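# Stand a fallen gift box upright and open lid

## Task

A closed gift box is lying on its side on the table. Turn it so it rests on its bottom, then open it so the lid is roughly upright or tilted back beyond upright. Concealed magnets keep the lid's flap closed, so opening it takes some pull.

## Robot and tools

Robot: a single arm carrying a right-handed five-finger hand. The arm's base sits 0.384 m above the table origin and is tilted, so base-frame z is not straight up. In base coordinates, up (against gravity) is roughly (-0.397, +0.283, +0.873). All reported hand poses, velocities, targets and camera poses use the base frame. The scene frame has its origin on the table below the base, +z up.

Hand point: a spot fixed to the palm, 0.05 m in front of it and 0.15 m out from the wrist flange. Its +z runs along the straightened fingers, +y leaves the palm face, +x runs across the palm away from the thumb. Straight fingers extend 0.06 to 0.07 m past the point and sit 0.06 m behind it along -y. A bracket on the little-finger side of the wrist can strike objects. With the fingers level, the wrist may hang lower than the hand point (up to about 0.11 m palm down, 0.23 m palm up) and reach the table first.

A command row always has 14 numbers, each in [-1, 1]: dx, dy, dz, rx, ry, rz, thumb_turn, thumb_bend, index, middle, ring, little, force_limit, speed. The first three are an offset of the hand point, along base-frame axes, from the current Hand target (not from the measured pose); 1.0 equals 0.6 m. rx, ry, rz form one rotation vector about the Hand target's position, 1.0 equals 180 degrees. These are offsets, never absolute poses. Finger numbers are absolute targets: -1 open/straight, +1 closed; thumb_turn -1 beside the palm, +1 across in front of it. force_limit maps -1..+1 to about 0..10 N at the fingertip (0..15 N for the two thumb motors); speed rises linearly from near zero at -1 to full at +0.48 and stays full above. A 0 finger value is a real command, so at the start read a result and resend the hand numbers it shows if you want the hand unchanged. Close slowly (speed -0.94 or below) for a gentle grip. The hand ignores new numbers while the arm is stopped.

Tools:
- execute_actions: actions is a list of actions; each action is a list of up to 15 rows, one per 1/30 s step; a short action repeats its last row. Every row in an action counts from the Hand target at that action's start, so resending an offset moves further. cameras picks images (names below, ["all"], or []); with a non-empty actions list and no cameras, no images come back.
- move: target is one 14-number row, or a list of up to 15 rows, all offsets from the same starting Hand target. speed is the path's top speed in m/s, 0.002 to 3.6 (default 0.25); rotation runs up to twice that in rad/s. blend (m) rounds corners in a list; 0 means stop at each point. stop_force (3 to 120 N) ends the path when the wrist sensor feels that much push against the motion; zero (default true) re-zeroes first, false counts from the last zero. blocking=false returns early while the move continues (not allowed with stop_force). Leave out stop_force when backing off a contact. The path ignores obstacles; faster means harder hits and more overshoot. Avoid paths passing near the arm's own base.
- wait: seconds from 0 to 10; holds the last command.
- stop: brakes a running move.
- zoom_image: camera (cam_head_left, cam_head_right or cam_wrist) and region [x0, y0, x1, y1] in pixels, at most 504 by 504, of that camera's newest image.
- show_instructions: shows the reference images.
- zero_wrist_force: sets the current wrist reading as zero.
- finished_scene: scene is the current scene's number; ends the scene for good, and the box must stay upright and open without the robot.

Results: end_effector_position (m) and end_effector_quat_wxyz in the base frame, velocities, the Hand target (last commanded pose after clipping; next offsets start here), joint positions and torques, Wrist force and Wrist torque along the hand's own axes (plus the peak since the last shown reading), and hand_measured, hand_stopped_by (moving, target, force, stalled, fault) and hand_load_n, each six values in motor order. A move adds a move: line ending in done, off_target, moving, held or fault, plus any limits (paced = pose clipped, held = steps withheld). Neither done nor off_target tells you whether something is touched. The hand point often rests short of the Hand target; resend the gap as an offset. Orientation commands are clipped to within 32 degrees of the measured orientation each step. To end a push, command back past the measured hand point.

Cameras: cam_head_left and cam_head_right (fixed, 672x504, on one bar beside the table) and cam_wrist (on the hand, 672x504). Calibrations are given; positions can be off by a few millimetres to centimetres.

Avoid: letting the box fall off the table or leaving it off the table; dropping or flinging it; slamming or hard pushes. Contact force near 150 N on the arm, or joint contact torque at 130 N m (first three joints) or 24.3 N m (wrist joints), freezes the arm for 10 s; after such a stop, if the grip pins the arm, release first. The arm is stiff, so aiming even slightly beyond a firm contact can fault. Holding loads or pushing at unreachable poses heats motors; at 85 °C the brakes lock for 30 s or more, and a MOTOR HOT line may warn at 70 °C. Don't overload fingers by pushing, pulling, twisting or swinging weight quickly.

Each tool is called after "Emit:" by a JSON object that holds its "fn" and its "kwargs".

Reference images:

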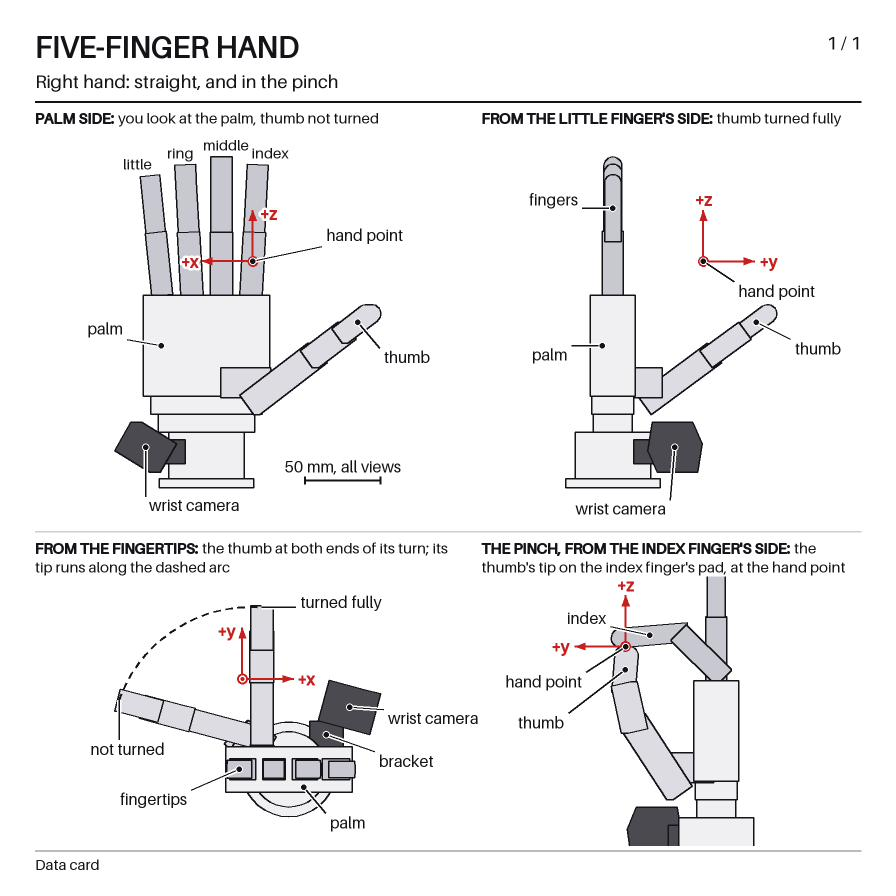

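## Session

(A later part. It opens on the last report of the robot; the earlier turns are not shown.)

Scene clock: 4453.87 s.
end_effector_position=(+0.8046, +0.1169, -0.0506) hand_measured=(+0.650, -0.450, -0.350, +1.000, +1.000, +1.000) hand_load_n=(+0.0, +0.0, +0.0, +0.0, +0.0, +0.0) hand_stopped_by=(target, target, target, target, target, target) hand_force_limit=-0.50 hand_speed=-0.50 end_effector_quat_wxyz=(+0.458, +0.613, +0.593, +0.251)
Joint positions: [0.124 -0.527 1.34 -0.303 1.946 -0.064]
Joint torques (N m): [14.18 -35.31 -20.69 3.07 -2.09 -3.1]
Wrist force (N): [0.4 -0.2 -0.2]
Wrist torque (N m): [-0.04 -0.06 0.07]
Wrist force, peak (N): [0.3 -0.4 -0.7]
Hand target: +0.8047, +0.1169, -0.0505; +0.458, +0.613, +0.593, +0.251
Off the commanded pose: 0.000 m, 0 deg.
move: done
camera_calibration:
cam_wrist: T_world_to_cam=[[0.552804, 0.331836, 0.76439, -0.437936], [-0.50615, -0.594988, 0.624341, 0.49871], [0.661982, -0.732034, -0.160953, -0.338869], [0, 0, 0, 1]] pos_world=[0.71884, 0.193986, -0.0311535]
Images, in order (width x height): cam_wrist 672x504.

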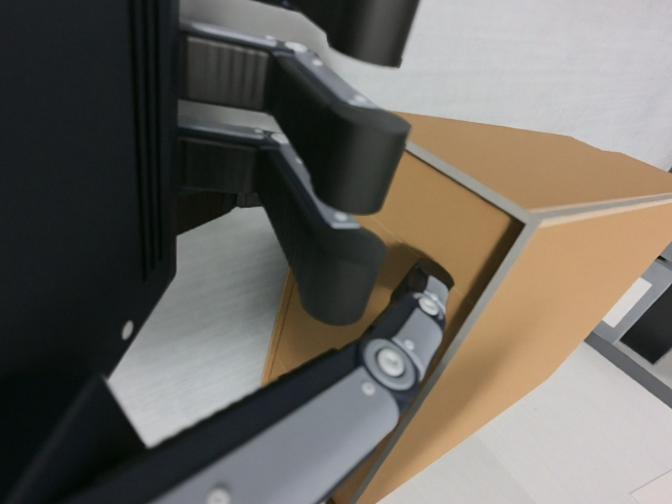

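Emit:
{"fn": "move", "kwargs": {"target": [0.0045,-0.0003,0.0021,0,0,0,0.65,-0.45,-0.35,1,1,1,-0.5,-0.5], "speed": 0.02, "cameras": ["cam_wrist"]}}

Emit:
{"fn": "zoom_image", "kwargs": {"camera": "cam_wrist", "region": [340, 150, 600, 345]}}

Scene clock: 4460.23 s.
end_effector_position=(+0.8073, +0.1168, -0.0493) hand_measured=(+0.650, -0.450, -0.350, +1.000, +1.000, +1.000) hand_load_n=(+0.0, +0.0, +0.0, +0.0, +0.0, +0.0) hand_stopped_by=(target, target, target, target, target, target) hand_force_limit=-0.50 hand_speed=-0.50 end_effector_quat_wxyz=(+0.458, +0.613, +0.593, +0.251) end_effector_velocity=(+0.002, -0.001, +0.001) end_effector_angular_velocity=(+0.002, -0.002, -0.002)
Joint positions: [0.123 -0.525 1.331 -0.296 1.945 -0.065]
Joint velocities: [-0.002 0.001 -0.005 0.002 0 0.002]
Joint torques (N m): [13.91 -36.01 -20.23 2.99 -2.11 -2.94]
Wrist force (N): [0.8 -1.2 -1.1]
Wrist torque (N m): [-0.04 -0.05 0.06]
Wrist force, peak (N): [0.6 -1.3 -1.3]
Hand target: +0.8074, +0.1168, -0.0493; +0.458, +0.613, +0.593, +0.251
Off the commanded pose: 0.000 m, 0 deg.
move: done
camera_calibration:
cam_wrist: T_world_to_cam=[[0.552804, 0.331836, 0.76439, -0.440279], [-0.50615, -0.594988, 0.624341, 0.499209], [0.661982, -0.732034, -0.160953, -0.34061], [0, 0, 0, 1]] pos_world=[0.72154, 0.193786, -0.0299535]
Images, in order (width x height): cam_wrist 672x504.

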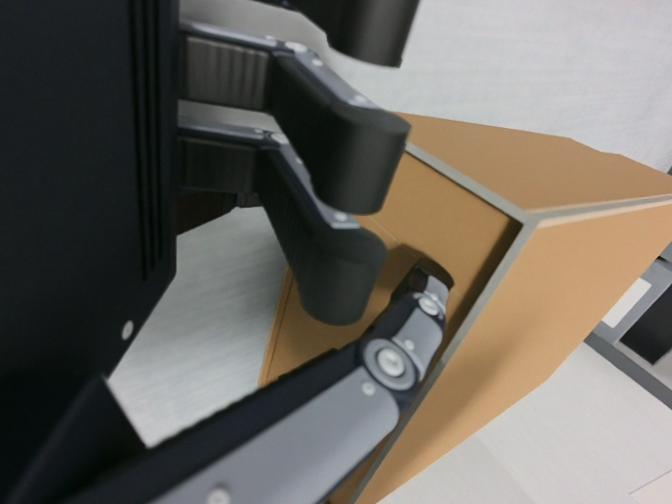

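Scaled by 1.938 from the camera's 672x504 image, which has a finer 960x720 frame.

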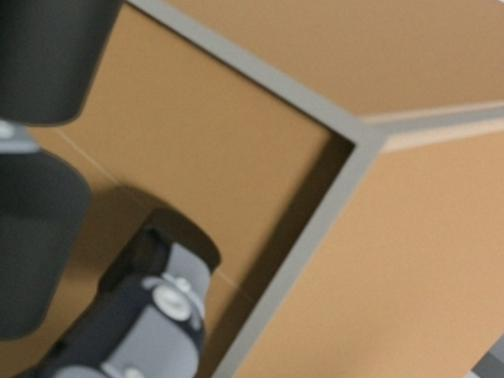

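Emit:
{"fn": "move", "kwargs": {"target": [0.0020,-0.0010,-0.0027,0,0,0,0.65,-0.45,-0.35,1,1,1,-0.5,-0.5], "speed": 0.01}}

Emit:
{"fn": "move", "kwargs": {"target": [0.0007,-0.0005,-0.00145,0,0,0,0.65,-0.45,-0.35,1,1,1,-0.5,-0.5], "speed": 0.01, "cameras": ["cam_wrist"]}}

Scene clock: 4469.53 s.
end_effector_position=(+0.8085, +0.1162, -0.0508) hand_measured=(+0.650, -0.450, -0.350, +1.000, +1.000, +1.000) hand_load_n=(+0.0, +0.0, -10.5, +0.0, +0.0, +0.0) hand_stopped_by=(target, target, target, target, target, target) hand_force_limit=-0.50 hand_speed=-0.50 end_effector_quat_wxyz=(+0.458, +0.613, +0.593, +0.251)
Joint positions: [0.122 -0.521 1.327 -0.296 1.944 -0.066]
Joint torques (N m): [11.22 -32.92 -19.73 -0.61 -2.16 -2.83]
Wrist force (N): [0.9 1.6 -8.7]
Wrist torque (N m): [0.04 0.01 0.07]
Wrist force, peak (N): [0.7 2.3 -8.8]
Hand target: +0.8086, +0.1162, -0.0509; +0.458, +0.613, +0.593, +0.251
Off the commanded pose: 0.000 m, 0 deg.
move: done

Scene clock: 4470.23 s.
end_effector_position=(+0.8090, +0.1159, -0.0517) hand_measured=(+0.650, -0.450, -0.348, +1.000, +1.000, +1.000) hand_load_n=(+0.0, +0.0, -19.0, +0.0, +0.0, +0.0) hand_stopped_by=(target, target, target, target, target, target) hand_force_limit=-0.50 hand_speed=-0.50 end_effector_quat_wxyz=(+0.458, +0.613, +0.593, +0.251)
Joint positions: [0.121 -0.519 1.325 -0.296 1.944 -0.066]
Joint torques (N m): [9.34 -29.95 -19.76 -0.62 -2.15 -2.84]
Wrist force (N): [1.0 4.3 -16.2]
Wrist torque (N m): [0.18 -0.04 0.11]
Wrist force, peak (N): [1.0 4.3 -16.2]
Hand target: +0.8090, +0.1159, -0.0518; +0.458, +0.613, +0.593, +0.251
Off the commanded pose: 0.000 m, 0 deg.
move: done
camera_calibration:
cam_wrist: T_world_to_cam=[[0.552804, 0.331836, 0.76439, -0.439196], [-0.50615, -0.594988, 0.624341, 0.501029], [0.661982, -0.732034, -0.160953, -0.342691], [0, 0, 0, 1]] pos_world=[0.72324, 0.192986, -0.0322535]
Images, in order (width x height): cam_wrist 672x504.

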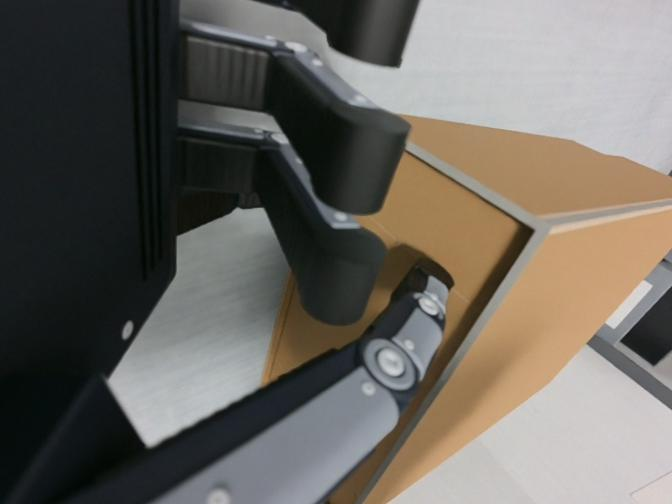

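Emit:
{"fn": "execute_actions", "kwargs": {"actions": [[[-0.0007,0.0005,0.0015,0,0,0,0.65,-0.45,-0.35,1,1,1,-0.5,-0.5]],[[0,0,0,0,0,0,0.65,-0.55,-0.35,1,1,1,-0.5,-0.5]]], "cameras": ["cam_wrist"]}}

Emit:
{"fn": "zoom_image", "kwargs": {"camera": "cam_wrist", "region": [340, 150, 600, 345]}}

Scene clock: 4487.90 s.
end_effector_position=(+0.8086, +0.1162, -0.0509) hand_measured=(+0.650, -0.550, -0.348, +1.000, +1.000, +1.000) hand_load_n=(+0.0, -0.5, -10.0, +0.0, +0.0, +0.5) hand_stopped_by=(target, target, target, target, target, target) hand_force_limit=-0.50 hand_speed=-0.50 end_effector_quat_wxyz=(+0.458, +0.613, +0.593, +0.251)
Joint positions: [0.122 -0.521 1.326 -0.295 1.944 -0.066]
Joint torques (N m): [24.11 -52.55 7.98 3.36 1.65 2.84]
Wrist force (N): [0.7 6.4 -5.3]
Wrist torque (N m): [0.06 -0.04 0.09]
Wrist force, peak (N): [0.6 4.2 -17.4]
Hand target: +0.8086, +0.1162, -0.0509; +0.458, +0.613, +0.593, +0.251
Off the commanded pose: 0.000 m, 0 deg.
camera_calibration:
cam_wrist: T_world_to_cam=[[0.552804, 0.331836, 0.76439, -0.439652], [-0.50615, -0.594988, 0.624341, 0.500446], [0.661982, -0.732034, -0.160953, -0.342151], [0, 0, 0, 1]] pos_world=[0.72284, 0.193186, -0.0314535]
Images, in order (width x height): cam_wrist 672x504.

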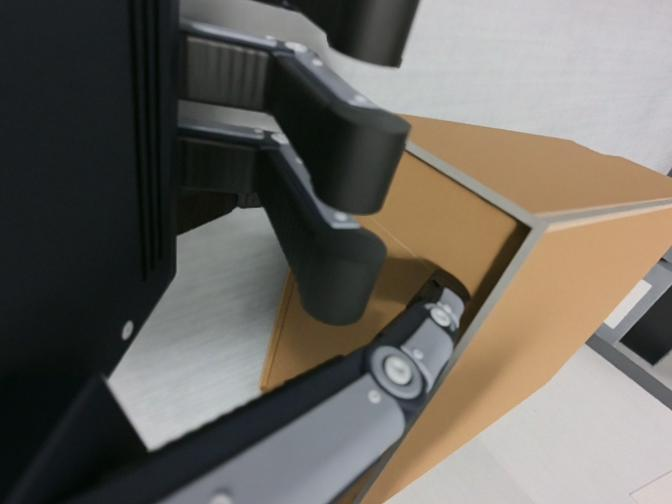

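Scaled by 1.938 from the camera's 672x504 image, which has a finer 960x720 frame.

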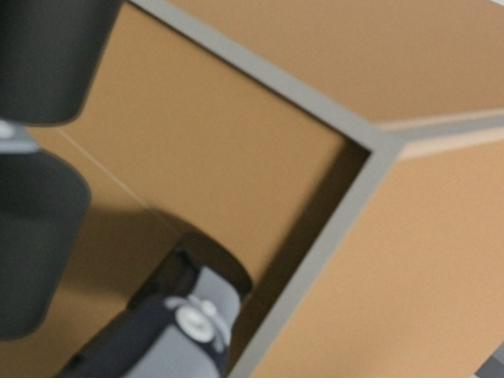

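Emit:
{"fn": "execute_actions", "kwargs": {"actions": [[[0,0,0,0,0,0,0.65,-0.62,-0.35,1,1,1,-0.5,-0.5]]], "cameras": ["cam_wrist"]}}

Emit:
{"fn": "zoom_image", "kwargs": {"camera": "cam_wrist", "region": [340, 150, 600, 345]}}

Scene clock: 4494.37 s.
end_effector_position=(+0.8086, +0.1162, -0.0509) hand_measured=(+0.650, -0.618, -0.348, +1.000, +1.000, +1.000) hand_load_n=(-0.5, -2.5, -10.0, +0.0, +0.0, +0.0) hand_stopped_by=(target, target, target, target, target, target) hand_force_limit=-0.50 hand_speed=-0.50 end_effector_quat_wxyz=(+0.458, +0.613, +0.593, +0.251)
Joint positions: [0.122 -0.521 1.326 -0.295 1.944 -0.066]
Joint torques (N m): [24.58 -52.29 3.93 0.46 0.91 2.74]
Wrist force (N): [0.8 3.7 -5.5]
Wrist torque (N m): [-0.09 -0.07 0.06]
Wrist force, peak (N): [0.3 6.7 -5.5]
Hand target: +0.8086, +0.1162, -0.0509; +0.458, +0.613, +0.593, +0.251
Off the commanded pose: 0.000 m, 0 deg.
camera_calibration:
cam_wrist: T_world_to_cam=[[0.552804, 0.331836, 0.76439, -0.439652], [-0.50615, -0.594988, 0.624341, 0.500446], [0.661982, -0.732034, -0.160953, -0.342151], [0, 0, 0, 1]] pos_world=[0.72284, 0.193186, -0.0314535]
Images, in order (width x height): cam_wrist 672x504.

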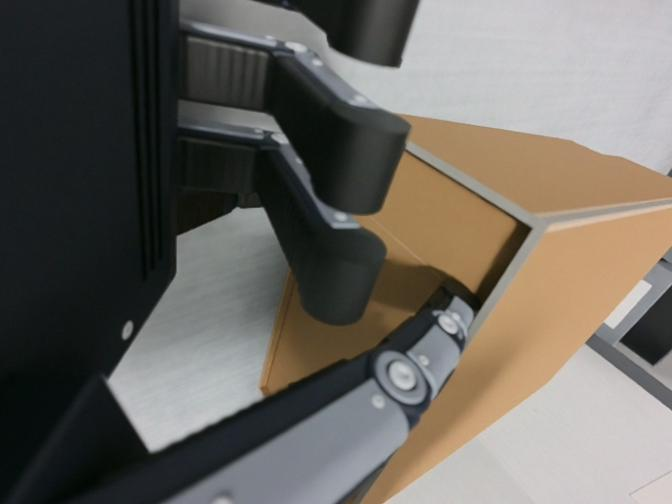

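Scaled by 1.938 from the camera's 672x504 image, which has a finer 960x720 frame.

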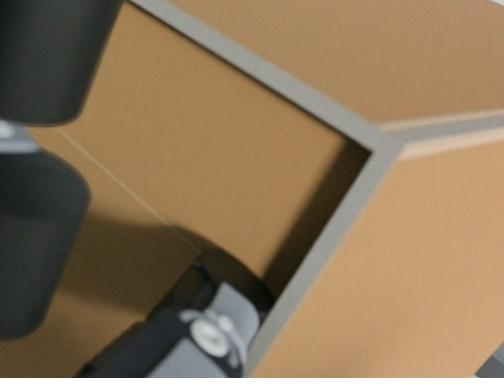

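Emit:
{"fn": "execute_actions", "kwargs": {"actions": [[[0,0,0,0,0,0,0.65,-0.7,-0.35,1,1,1,-0.5,-0.5]]], "cameras": ["cam_wrist"]}}

Emit:
{"fn": "zoom_image", "kwargs": {"camera": "cam_wrist", "region": [340, 150, 600, 345]}}

Scene clock: 4501.13 s.
end_effector_position=(+0.8086, +0.1162, -0.0509) hand_measured=(+0.650, -0.698, -0.350, +1.000, +1.000, +1.000) hand_load_n=(-0.5, -2.0, -3.5, +0.0, +0.0, +0.0) hand_stopped_by=(target, target, target, target, target, target) hand_force_limit=-0.50 hand_speed=-0.50 end_effector_quat_wxyz=(+0.458, +0.613, +0.593, +0.251)
Joint positions: [0.122 -0.521 1.326 -0.296 1.944 -0.066]
Joint torques (N m): [24.09 -51.96 -16.6 0.08 0.45 2.04]
Wrist force (N): [0.6 -0.1 -1.7]
Wrist torque (N m): [-0.07 -0.06 0.02]
Wrist force, peak (N): [0.4 3.8 -5.6]
Hand target: +0.8086, +0.1162, -0.0509; +0.458, +0.613, +0.593, +0.251
Off the commanded pose: 0.000 m, 0 deg.
camera_calibration:
cam_wrist: T_world_to_cam=[[0.552804, 0.331836, 0.76439, -0.439652], [-0.50615, -0.594988, 0.624341, 0.500446], [0.661982, -0.732034, -0.160953, -0.342151], [0, 0, 0, 1]] pos_world=[0.72284, 0.193186, -0.0314535]
Images, in order (width x height): cam_wrist 672x504.

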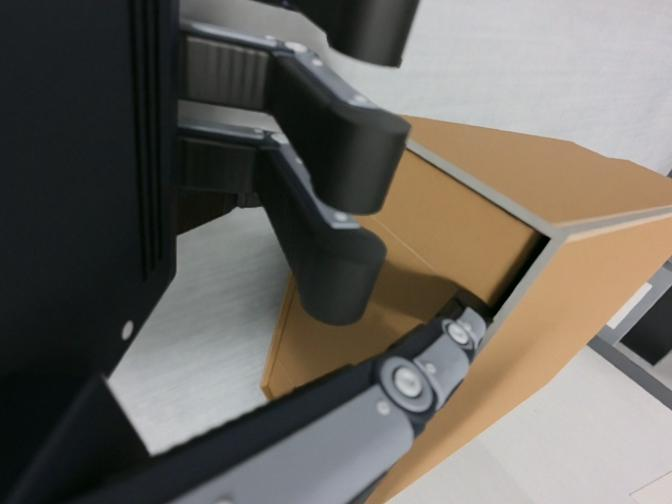

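Scaled by 1.938 from the camera's 672x504 image, which has a finer 960x720 frame.

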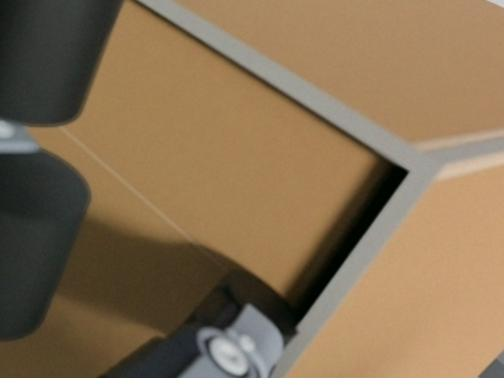

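Emit:
{"fn": "execute_actions", "kwargs": {"actions": [[[0,0,0,0,0,0,0.65,-0.8,-0.35,1,1,1,-0.5,-0.5]]], "cameras": ["cam_wrist"]}}

Emit:
{"fn": "zoom_image", "kwargs": {"camera": "cam_wrist", "region": [340, 150, 600, 345]}}

Scene clock: 4509.37 s.
end_effector_position=(+0.8086, +0.1162, -0.0509) hand_measured=(+0.650, -0.800, -0.350, +1.000, +1.000, +1.000) hand_load_n=(-1.0, -1.0, -1.5, +0.0, +0.0, +0.0) hand_stopped_by=(target, target, target, target, target, target) hand_force_limit=-0.50 hand_speed=-0.50 end_effector_quat_wxyz=(+0.458, +0.613, +0.593, +0.251)
Joint positions: [0.122 -0.521 1.326 -0.296 1.944 -0.066]
Joint torques (N m): [24.21 -52.88 -17.24 0.08 -0.48 1.38]
Wrist force (N): [0.5 -0.6 -0.8]
Wrist torque (N m): [-0.06 -0.05 0.00]
Wrist force, peak (N): [0.5 0.4 -2.1]
Hand target: +0.8086, +0.1162, -0.0509; +0.458, +0.613, +0.593, +0.251
Off the commanded pose: 0.000 m, 0 deg.
camera_calibration:
cam_wrist: T_world_to_cam=[[0.552804, 0.331836, 0.76439, -0.439652], [-0.50615, -0.594988, 0.624341, 0.500446], [0.661982, -0.732034, -0.160953, -0.342151], [0, 0, 0, 1]] pos_world=[0.72284, 0.193186, -0.0314535]
Images, in order (width x height): cam_wrist 672x504.

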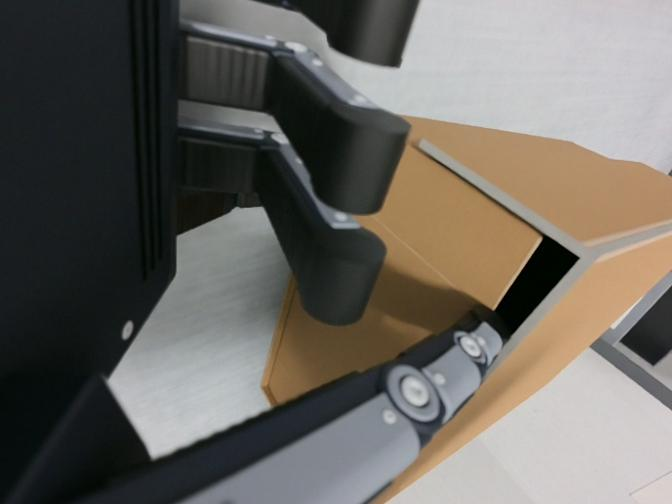

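Scaled by 1.938 from the camera's 672x504 image, which has a finer 960x720 frame.

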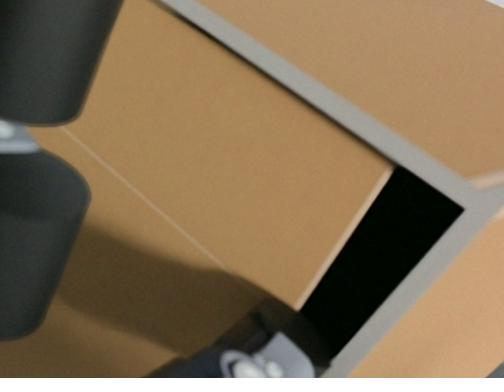

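Emit:
{"fn": "execute_actions", "kwargs": {"actions": [[[0,0,0,0,0,0,0.65,-1,-0.35,1,1,1,-0.5,-0.5]],[[0,0,0,0,0,0,0.65,-1,-0.35,1,1,1,-0.5,-0.5]]]}}

Emit:
{"fn": "move", "kwargs": {"target": [-0.0083,0.0050,0.0170,0,0,0,0.65,-1,-0.35,1,1,1,-0.5,-0.5], "speed": 0.04, "cameras": ["all"]}}

Scene clock: 4549.67 s.
end_effector_position=(+0.8086, +0.1162, -0.0509) hand_measured=(+0.650, -1.000, -0.350, +1.000, +1.000, +1.000) hand_load_n=(+0.0, -0.5, -1.5, +0.0, +0.0, +0.0) hand_stopped_by=(target, target, target, target, target, target) hand_force_limit=-0.50 hand_speed=-0.50 end_effector_quat_wxyz=(+0.458, +0.613, +0.593, +0.251)
Joint positions: [0.122 -0.521 1.326 -0.296 1.944 -0.066]
Joint torques (N m): [22.14 -52.33 -17.81 0.18 -1.14 0.38]
Wrist force (N): [0.3 0.4 -0.7]
Wrist torque (N m): [0.03 -0.06 0.04]
Wrist force, peak (N): [0.8 -0.4 -1.4]
Hand target: +0.8086, +0.1162, -0.0509; +0.458, +0.613, +0.593, +0.251
Off the commanded pose: 0.000 m, 0 deg.

Scene clock: 4550.53 s.
end_effector_position=(+0.8037, +0.1191, -0.0409) hand_measured=(+0.650, -1.000, -0.350, +1.000, +1.000, +1.000) hand_load_n=(+1.0, -1.0, +0.0, +0.0, +0.0, +0.0) hand_stopped_by=(target, target, target, target, target, target) hand_force_limit=-0.50 hand_speed=-0.50 end_effector_quat_wxyz=(+0.458, +0.613, +0.593, +0.251)
Joint positions: [0.128 -0.544 1.345 -0.289 1.949 -0.062]
Joint torques (N m): [26.41 -58.38 6.32 2.99 1.77 2.55]
Wrist force (N): [-0.2 -1.2 0.5]
Wrist torque (N m): [-0.07 -0.01 -0.01]
Wrist force, peak (N): [0.4 -1.4 0.0]
Hand target: +0.8036, +0.1192, -0.0407; +0.458, +0.613, +0.593, +0.251
Off the commanded pose: 0.000 m, 0 deg.
move: done
camera_calibration:
cam_wrist: T_world_to_cam=[[0.552804, 0.331836, 0.76439, -0.445583], [-0.50615, -0.594988, 0.624341, 0.493507], [0.661982, -0.732034, -0.160953, -0.335101], [0, 0, 0, 1]] pos_world=[0.71794, 0.196186, -0.0214535]

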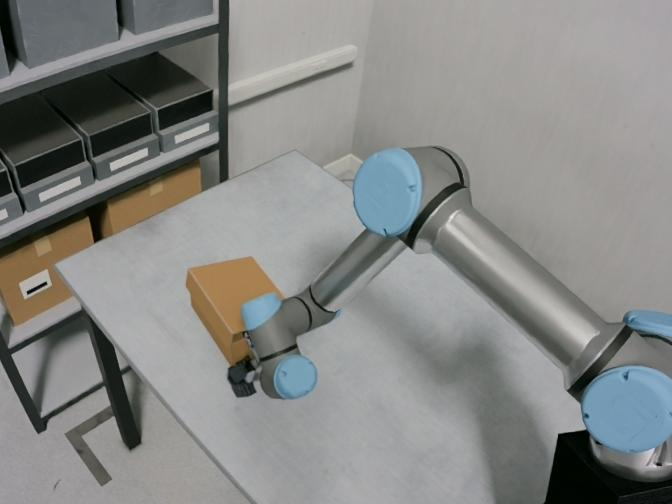

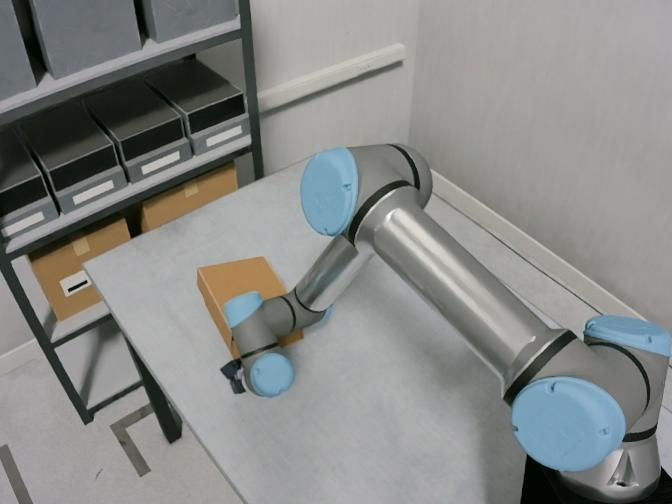

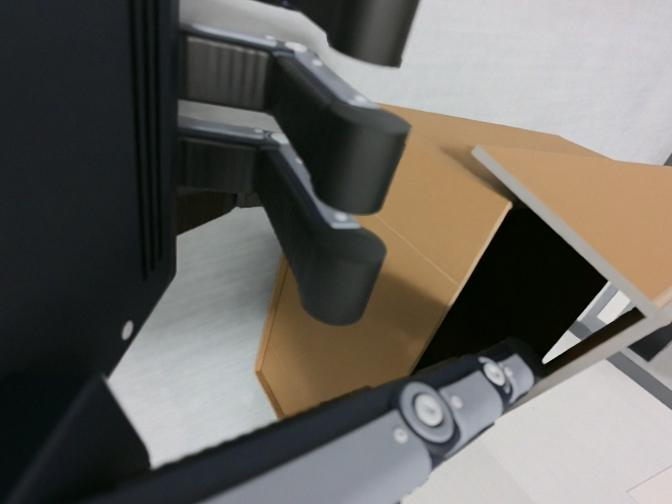

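Emit:
{"fn": "execute_actions", "kwargs": {"actions": [[[-0.0013,0.0009,0.0029,0,0,0,0.65,-1,1,1,1,1,-0.5,-0.3]],[[0,0,0,0,0,0,0.65,-1,1,1,1,1,-0.5,-0.3]],[[0,0,0,0,0,0,0.65,-1,1,1,1,1,-0.5,-0.3]]]}}

Emit:
{"fn": "move", "kwargs": {"target": [0.018,-0.0011,0.0086,0,0,0,0.65,-1,1,1,1,1,-0.5,-0.3], "speed": 0.04, "cameras": ["cam_wrist"]}}

Scene clock: 4559.60 s.
end_effector_position=(+0.8029, +0.1197, -0.0389) hand_measured=(+0.650, -1.000, +1.000, +1.000, +1.000, +1.000) hand_load_n=(+1.0, -1.5, +0.0, +0.0, +0.0, +0.0) hand_stopped_by=(target, target, target, target, target, target) hand_force_limit=-0.50 hand_speed=-0.30 end_effector_quat_wxyz=(+0.458, +0.613, +0.593, +0.251)
Joint positions: [0.129 -0.548 1.348 -0.288 1.95 -0.062]
Joint torques (N m): [26.59 -57.94 6.59 2.72 1.76 2.51]
Wrist force (N): [0.0 -1.1 0.3]
Wrist torque (N m): [-0.04 -0.05 0.01]
Wrist force, peak (N): [-0.2 -1.4 0.7]
Hand target: +0.8029, +0.1197, -0.0389; +0.458, +0.613, +0.593, +0.251
Off the commanded pose: 0.000 m, 0 deg.

Scene clock: 4560.53 s.
end_effector_position=(+0.8135, +0.1190, -0.0338) hand_measured=(+0.650, -1.000, +1.000, +1.000, +1.000, +1.000) hand_load_n=(+0.0, -1.0, +0.0, +0.0, +0.0, +0.0) hand_stopped_by=(target, target, target, target, target, target) hand_force_limit=-0.50 hand_speed=-0.30 end_effector_quat_wxyz=(+0.458, +0.613, +0.593, +0.251)
Joint positions: [0.126 -0.54 1.31 -0.259 1.947 -0.064]
Joint torques (N m): [13.63 -36.99 -20.85 2.27 -1.95 -2.99]
Wrist force (N): [0.4 -1.3 -0.4]
Wrist torque (N m): [-0.05 -0.04 0.05]
Wrist force, peak (N): [0.7 -1.8 -0.2]
Hand target: +0.8137, +0.1190, -0.0338; +0.458, +0.613, +0.593, +0.251
Off the commanded pose: 0.000 m, 0 deg.
move: done
camera_calibration:
cam_wrist: T_world_to_cam=[[0.552804, 0.331836, 0.76439, -0.456318], [-0.50615, -0.594988, 0.624341, 0.494038], [0.661982, -0.732034, -0.160953, -0.340535], [0, 0, 0, 1]] pos_world=[0.72774, 0.196086, -0.0144535]
Images, in order (width x height): cam_wrist 672x504.

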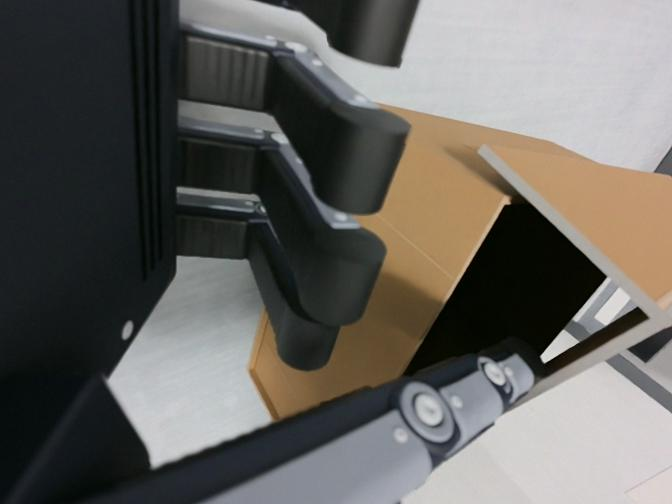

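Emit:
{"fn": "move", "kwargs": {"target": [-0.0342,-0.0018,0.0719,0,0,0,0.65,-1,1,1,1,1,-0.5,-0.3], "speed": 0.06, "cameras": ["all"]}}

Scene clock: 4600.00 s.
end_effector_position=(+0.7932, +0.1180, +0.0092) hand_measured=(+0.650, -1.000, +1.000, +1.000, +1.000, +1.000) hand_load_n=(+0.5, -1.5, +0.0, +0.0, +0.0, +0.0) hand_stopped_by=(target, target, target, target, target, target) hand_force_limit=-0.50 hand_speed=-0.30 end_effector_quat_wxyz=(+0.458, +0.613, +0.593, +0.251)
Joint positions: [0.128 -0.646 1.396 -0.239 1.95 -0.062]
Joint torques (N m): [25.83 -58.81 4.92 2.54 1.83 2.43]
Wrist force (N): [0.2 -1.1 -0.3]
Wrist torque (N m): [-0.05 -0.05 0.00]
Wrist force, peak (N): [0.7 -2.3 0.4]
Hand target: +0.7931, +0.1180, +0.0094; +0.458, +0.613, +0.593, +0.251
Off the commanded pose: 0.000 m, 0 deg.
move: done
camera_calibration:
cam_wrist: T_world_to_cam=[[0.552804, 0.331836, 0.76439, -0.477676], [-0.50615, -0.594988, 0.624341, 0.456199], [0.661982, -0.732034, -0.160953, -0.320965], [0, 0, 0, 1]] pos_world=[0.70744, 0.194986, 0.0286465]

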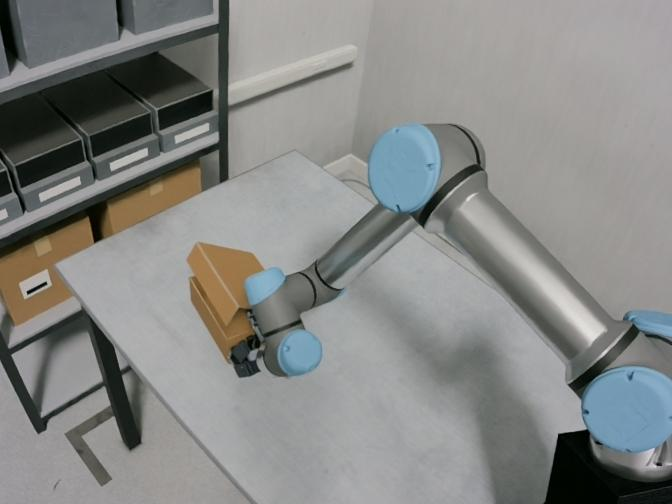

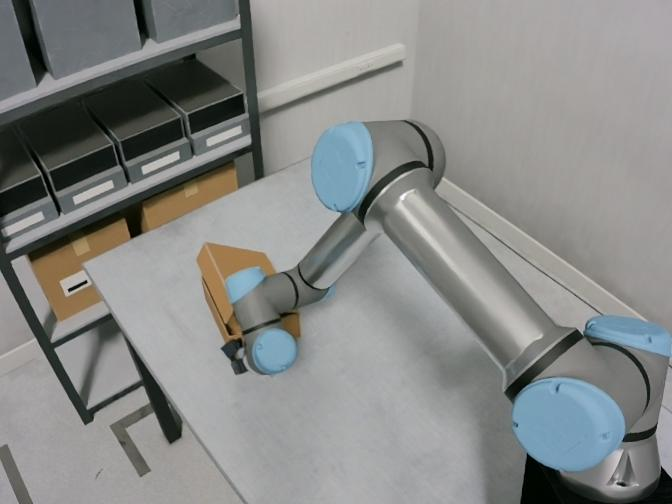

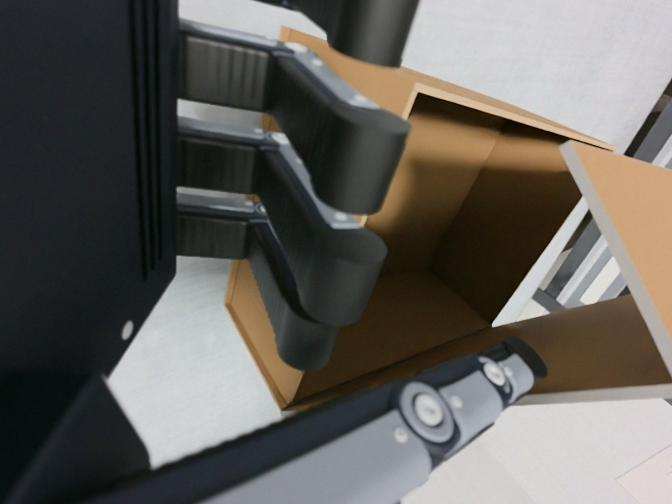

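Emit:
{"fn": "move", "kwargs": {"target": [[-0.0366,-0.0305,0.0733,0,0,0,0.65,-1,1,1,1,1,-0.5,-0.3],[-0.0679,-0.0871,0.1319,0,0,0,0.65,-1,1,1,1,1,-0.5,-0.3]], "speed": 0.05, "blend": 0.015, "cameras": ["all"]}}

Scene clock: 4610.57 s.
end_effector_position=(+0.7525, +0.0658, +0.0884) hand_measured=(+0.650, -1.000, +1.000, +1.000, +1.000, +1.000) hand_load_n=(-0.5, +0.0, +0.0, +0.0, +0.0, +0.0) hand_stopped_by=(target, target, target, target, target, target) hand_force_limit=-0.50 hand_speed=-0.30 end_effector_quat_wxyz=(+0.458, +0.613, +0.593, +0.251)
Joint positions: [0.04 -0.875 1.592 -0.221 1.872 -0.107]
Joint torques (N m): [10.38 -55.53 4.68 2.87 -2.11 -2.9]
Wrist force (N): [0.6 -0.4 0.3]
Wrist torque (N m): [-0.07 -0.08 0.08]
Wrist force, peak (N): [0.4 -2.2 0.1]
Hand target: +0.7524, +0.0657, +0.0885; +0.458, +0.613, +0.593, +0.251
Off the commanded pose: 0.000 m, 0 deg.
move: done
camera_calibration:
cam_wrist: T_world_to_cam=[[0.552804, 0.331836, 0.76439, -0.498297], [-0.50615, -0.594988, 0.624341, 0.355164], [0.661982, -0.732034, -0.160953, -0.319364], [0, 0, 0, 1]] pos_world=[0.66664, 0.142886, 0.107746]

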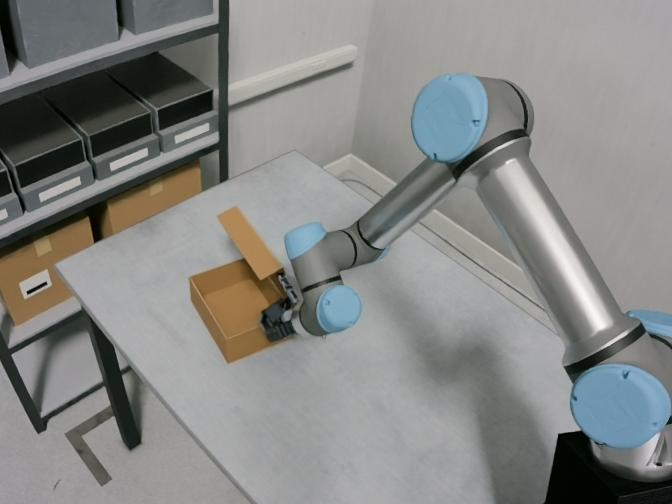

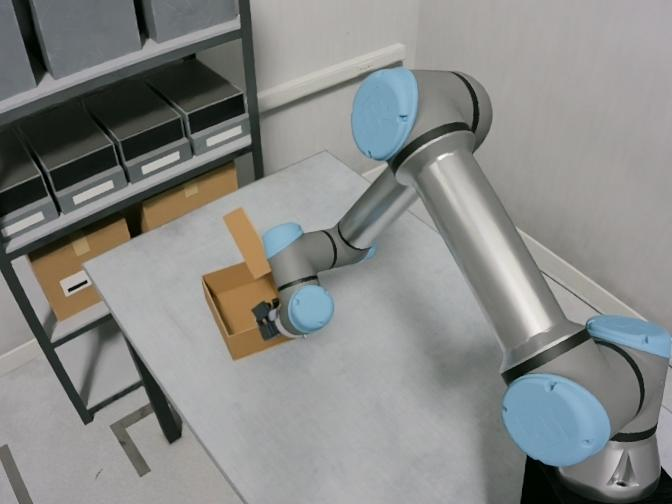

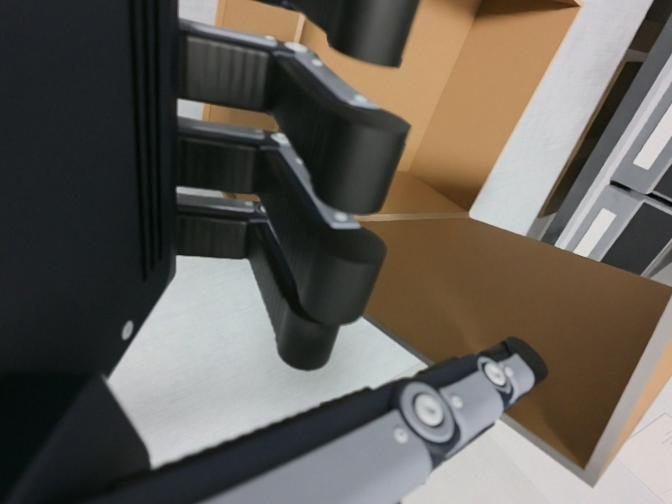

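Emit:
{"fn": "move", "kwargs": {"target": [-0.0176,-0.0555,0.0301,0,0,0,0.65,-1,1,1,1,1,-0.5,-0.3], "speed": 0.04, "cameras": ["all"]}}

Scene clock: 4617.83 s.
end_effector_position=(+0.7419, +0.0326, +0.1065) hand_measured=(+0.650, -1.000, +1.000, +1.000, +1.000, +1.000) hand_load_n=(+0.0, +0.0, +0.0, +0.0, +0.0, +0.0) hand_stopped_by=(target, target, target, target, target, target) hand_force_limit=-0.50 hand_speed=-0.30 end_effector_quat_wxyz=(+0.458, +0.613, +0.593, +0.251)
Joint positions: [-0.025 -0.939 1.651 -0.224 1.815 -0.139]
Joint torques (N m): [9.39 -54.32 5.24 -0.55 -2.26 -2.85]
Wrist force (N): [0.2 -0.3 -0.2]
Wrist torque (N m): [-0.05 -0.03 0.09]
Wrist force, peak (N): [1.1 -0.8 0.3]
Hand target: +0.7418, +0.0324, +0.1066; +0.458, +0.613, +0.593, +0.251
Off the commanded pose: 0.000 m, 0 deg.
move: done
camera_calibration:
cam_wrist: T_world_to_cam=[[0.552804, 0.331836, 0.76439, -0.495255], [-0.50615, -0.594988, 0.624341, 0.318745], [0.661982, -0.732034, -0.160953, -0.333737], [0, 0, 0, 1]] pos_world=[0.65604, 0.109686, 0.125846]

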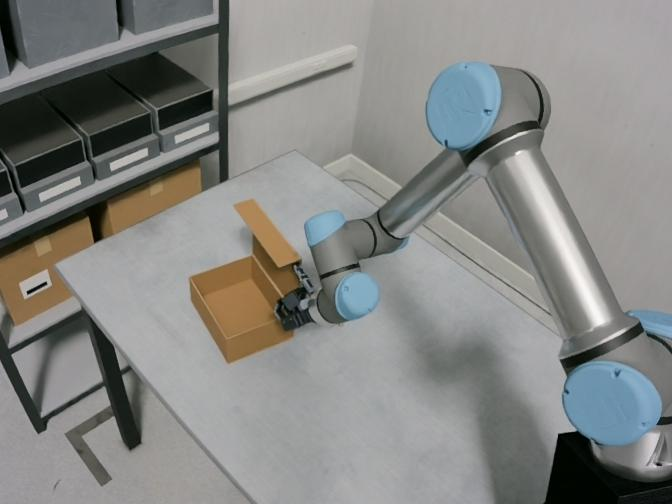

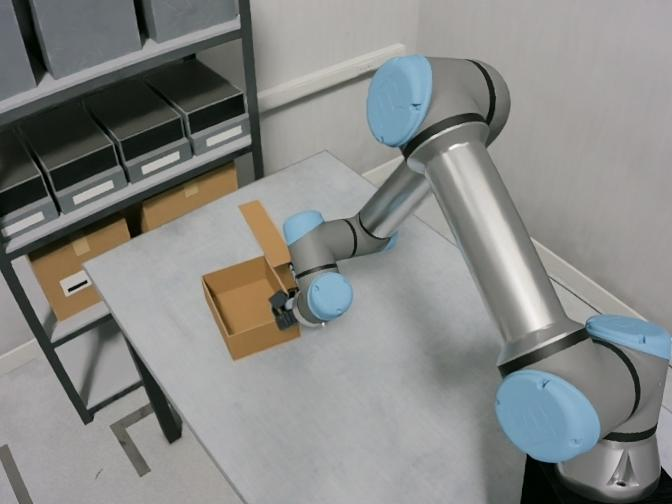

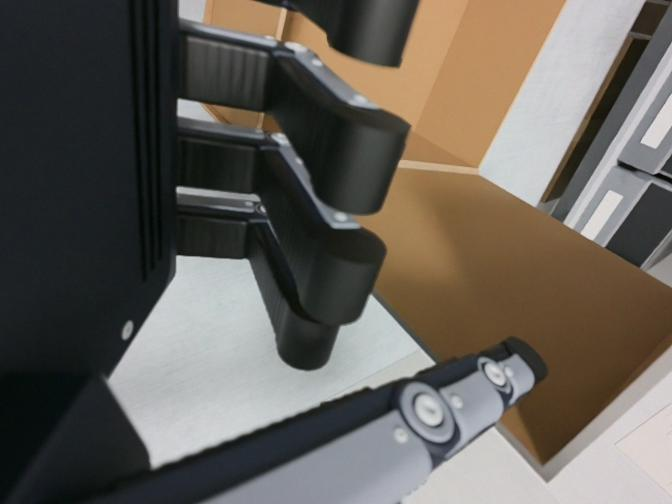

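Emit:
{"fn": "move", "kwargs": {"target": [-0.0082,-0.0408,0.0121,0,0,0,0.65,-1,1,1,1,1,-0.5,-0.3], "speed": 0.03, "cameras": ["all"]}}

Scene clock: 4622.60 s.
end_effector_position=(+0.7370, +0.0081, +0.1138) hand_measured=(+0.650, -1.000, +1.000, +1.000, +1.000, +1.000) hand_load_n=(+0.0, +0.0, +0.0, +0.0, -0.5, +0.0) hand_stopped_by=(target, target, target, target, target, target) hand_force_limit=-0.50 hand_speed=-0.30 end_effector_quat_wxyz=(+0.458, +0.613, +0.593, +0.251)
Joint positions: [-0.075 -0.97 1.682 -0.229 1.771 -0.163]
Joint torques (N m): [8.69 -54.28 6.13 -0.59 -2.26 -3.15]
Wrist force (N): [0.3 -0.1 0.0]
Wrist torque (N m): [-0.02 -0.05 0.08]
Wrist force, peak (N): [0.1 -0.7 -0.5]
Hand target: +0.7369, +0.0079, +0.1138; +0.458, +0.613, +0.593, +0.251
Off the commanded pose: 0.000 m, 0 deg.
move: done
camera_calibration:
cam_wrist: T_world_to_cam=[[0.552804, 0.331836, 0.76439, -0.489997], [-0.50615, -0.594988, 0.624341, 0.29713], [0.661982, -0.732034, -0.160953, -0.347254], [0, 0, 0, 1]] pos_world=[0.65114, 0.0851856, 0.133146]

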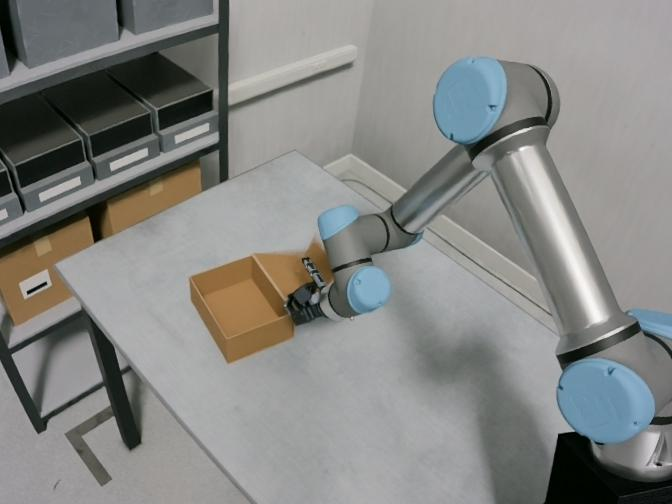

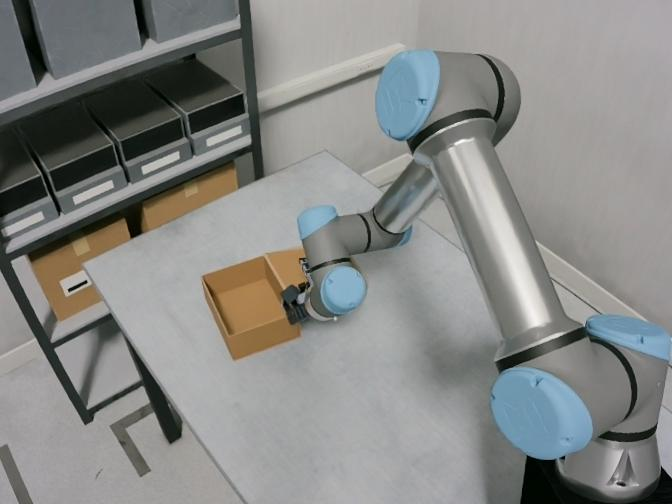

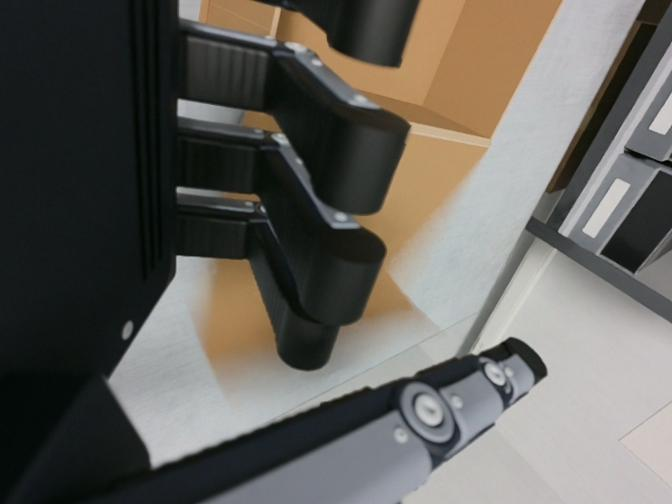

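Emit:
{"fn": "move", "kwargs": {"target": [-0.0752,0.0046,-0.0357,0,0,0,0.65,-1,1,1,1,1,-0.5,-0.3], "speed": 0.15, "cameras": ["all"]}}

Scene clock: 4627.53 s.
end_effector_position=(+0.6919, +0.0107, +0.0925) hand_measured=(+0.650, -1.000, +1.000, +1.000, +1.000, +1.000) hand_load_n=(+0.0, -0.5, +0.0, +0.0, +0.0, +0.0) hand_stopped_by=(target, target, target, target, target, target) hand_force_limit=-0.50 hand_speed=-0.30 end_effector_quat_wxyz=(+0.458, +0.613, +0.593, +0.251)
Joint positions: [-0.077 -1.013 1.836 -0.34 1.769 -0.164]
Joint torques (N m): [7.63 -51.21 7.96 -0.71 -2.35 -2.89]
Wrist force (N): [0.5 -0.5 0.1]
Wrist torque (N m): [-0.08 -0.10 0.11]
Wrist force, peak (N): [0.6 -0.7 -0.1]
Hand target: +0.6918, +0.0107, +0.0924; +0.458, +0.613, +0.593, +0.251
Off the commanded pose: 0.000 m, 0 deg.
move: done
camera_calibration:
cam_wrist: T_world_to_cam=[[0.552856, 0.331781, 0.764377, -0.449727], [-0.506108, -0.595033, 0.624332, 0.289178], [0.661971, -0.732023, -0.161051, -0.318973], [0, 0, 0, 1]] pos_world=[0.60614, 0.0877854, 0.111847]

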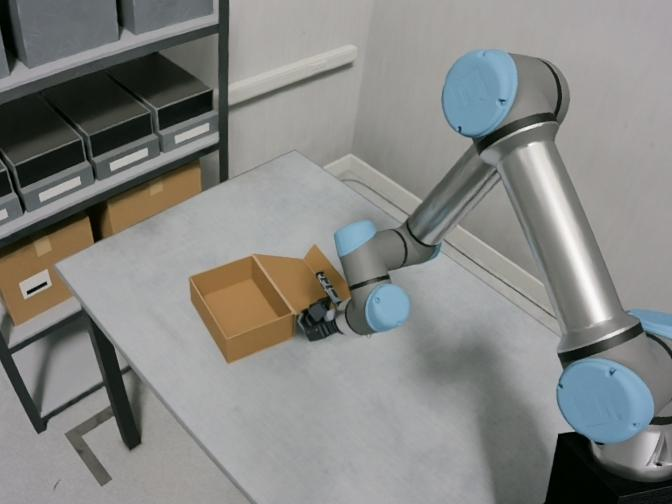

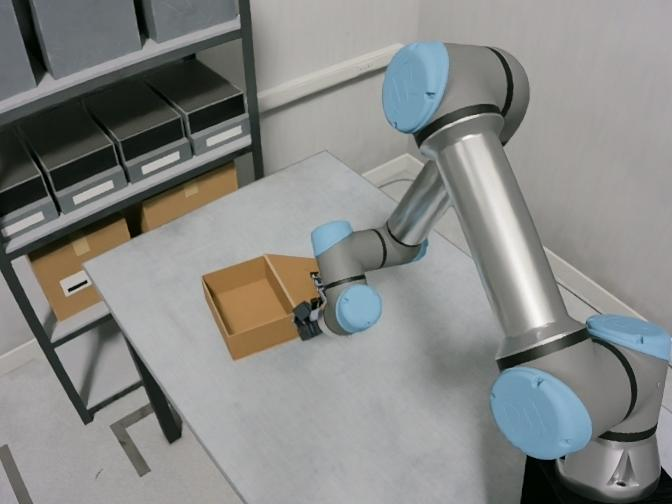

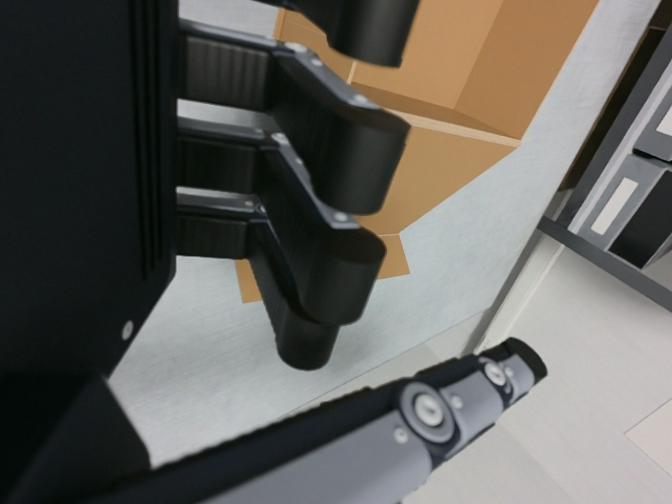

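Emit:
{"fn": "finished_scene", "kwargs": {"scene": 1}}

The scene is finished: the task was done.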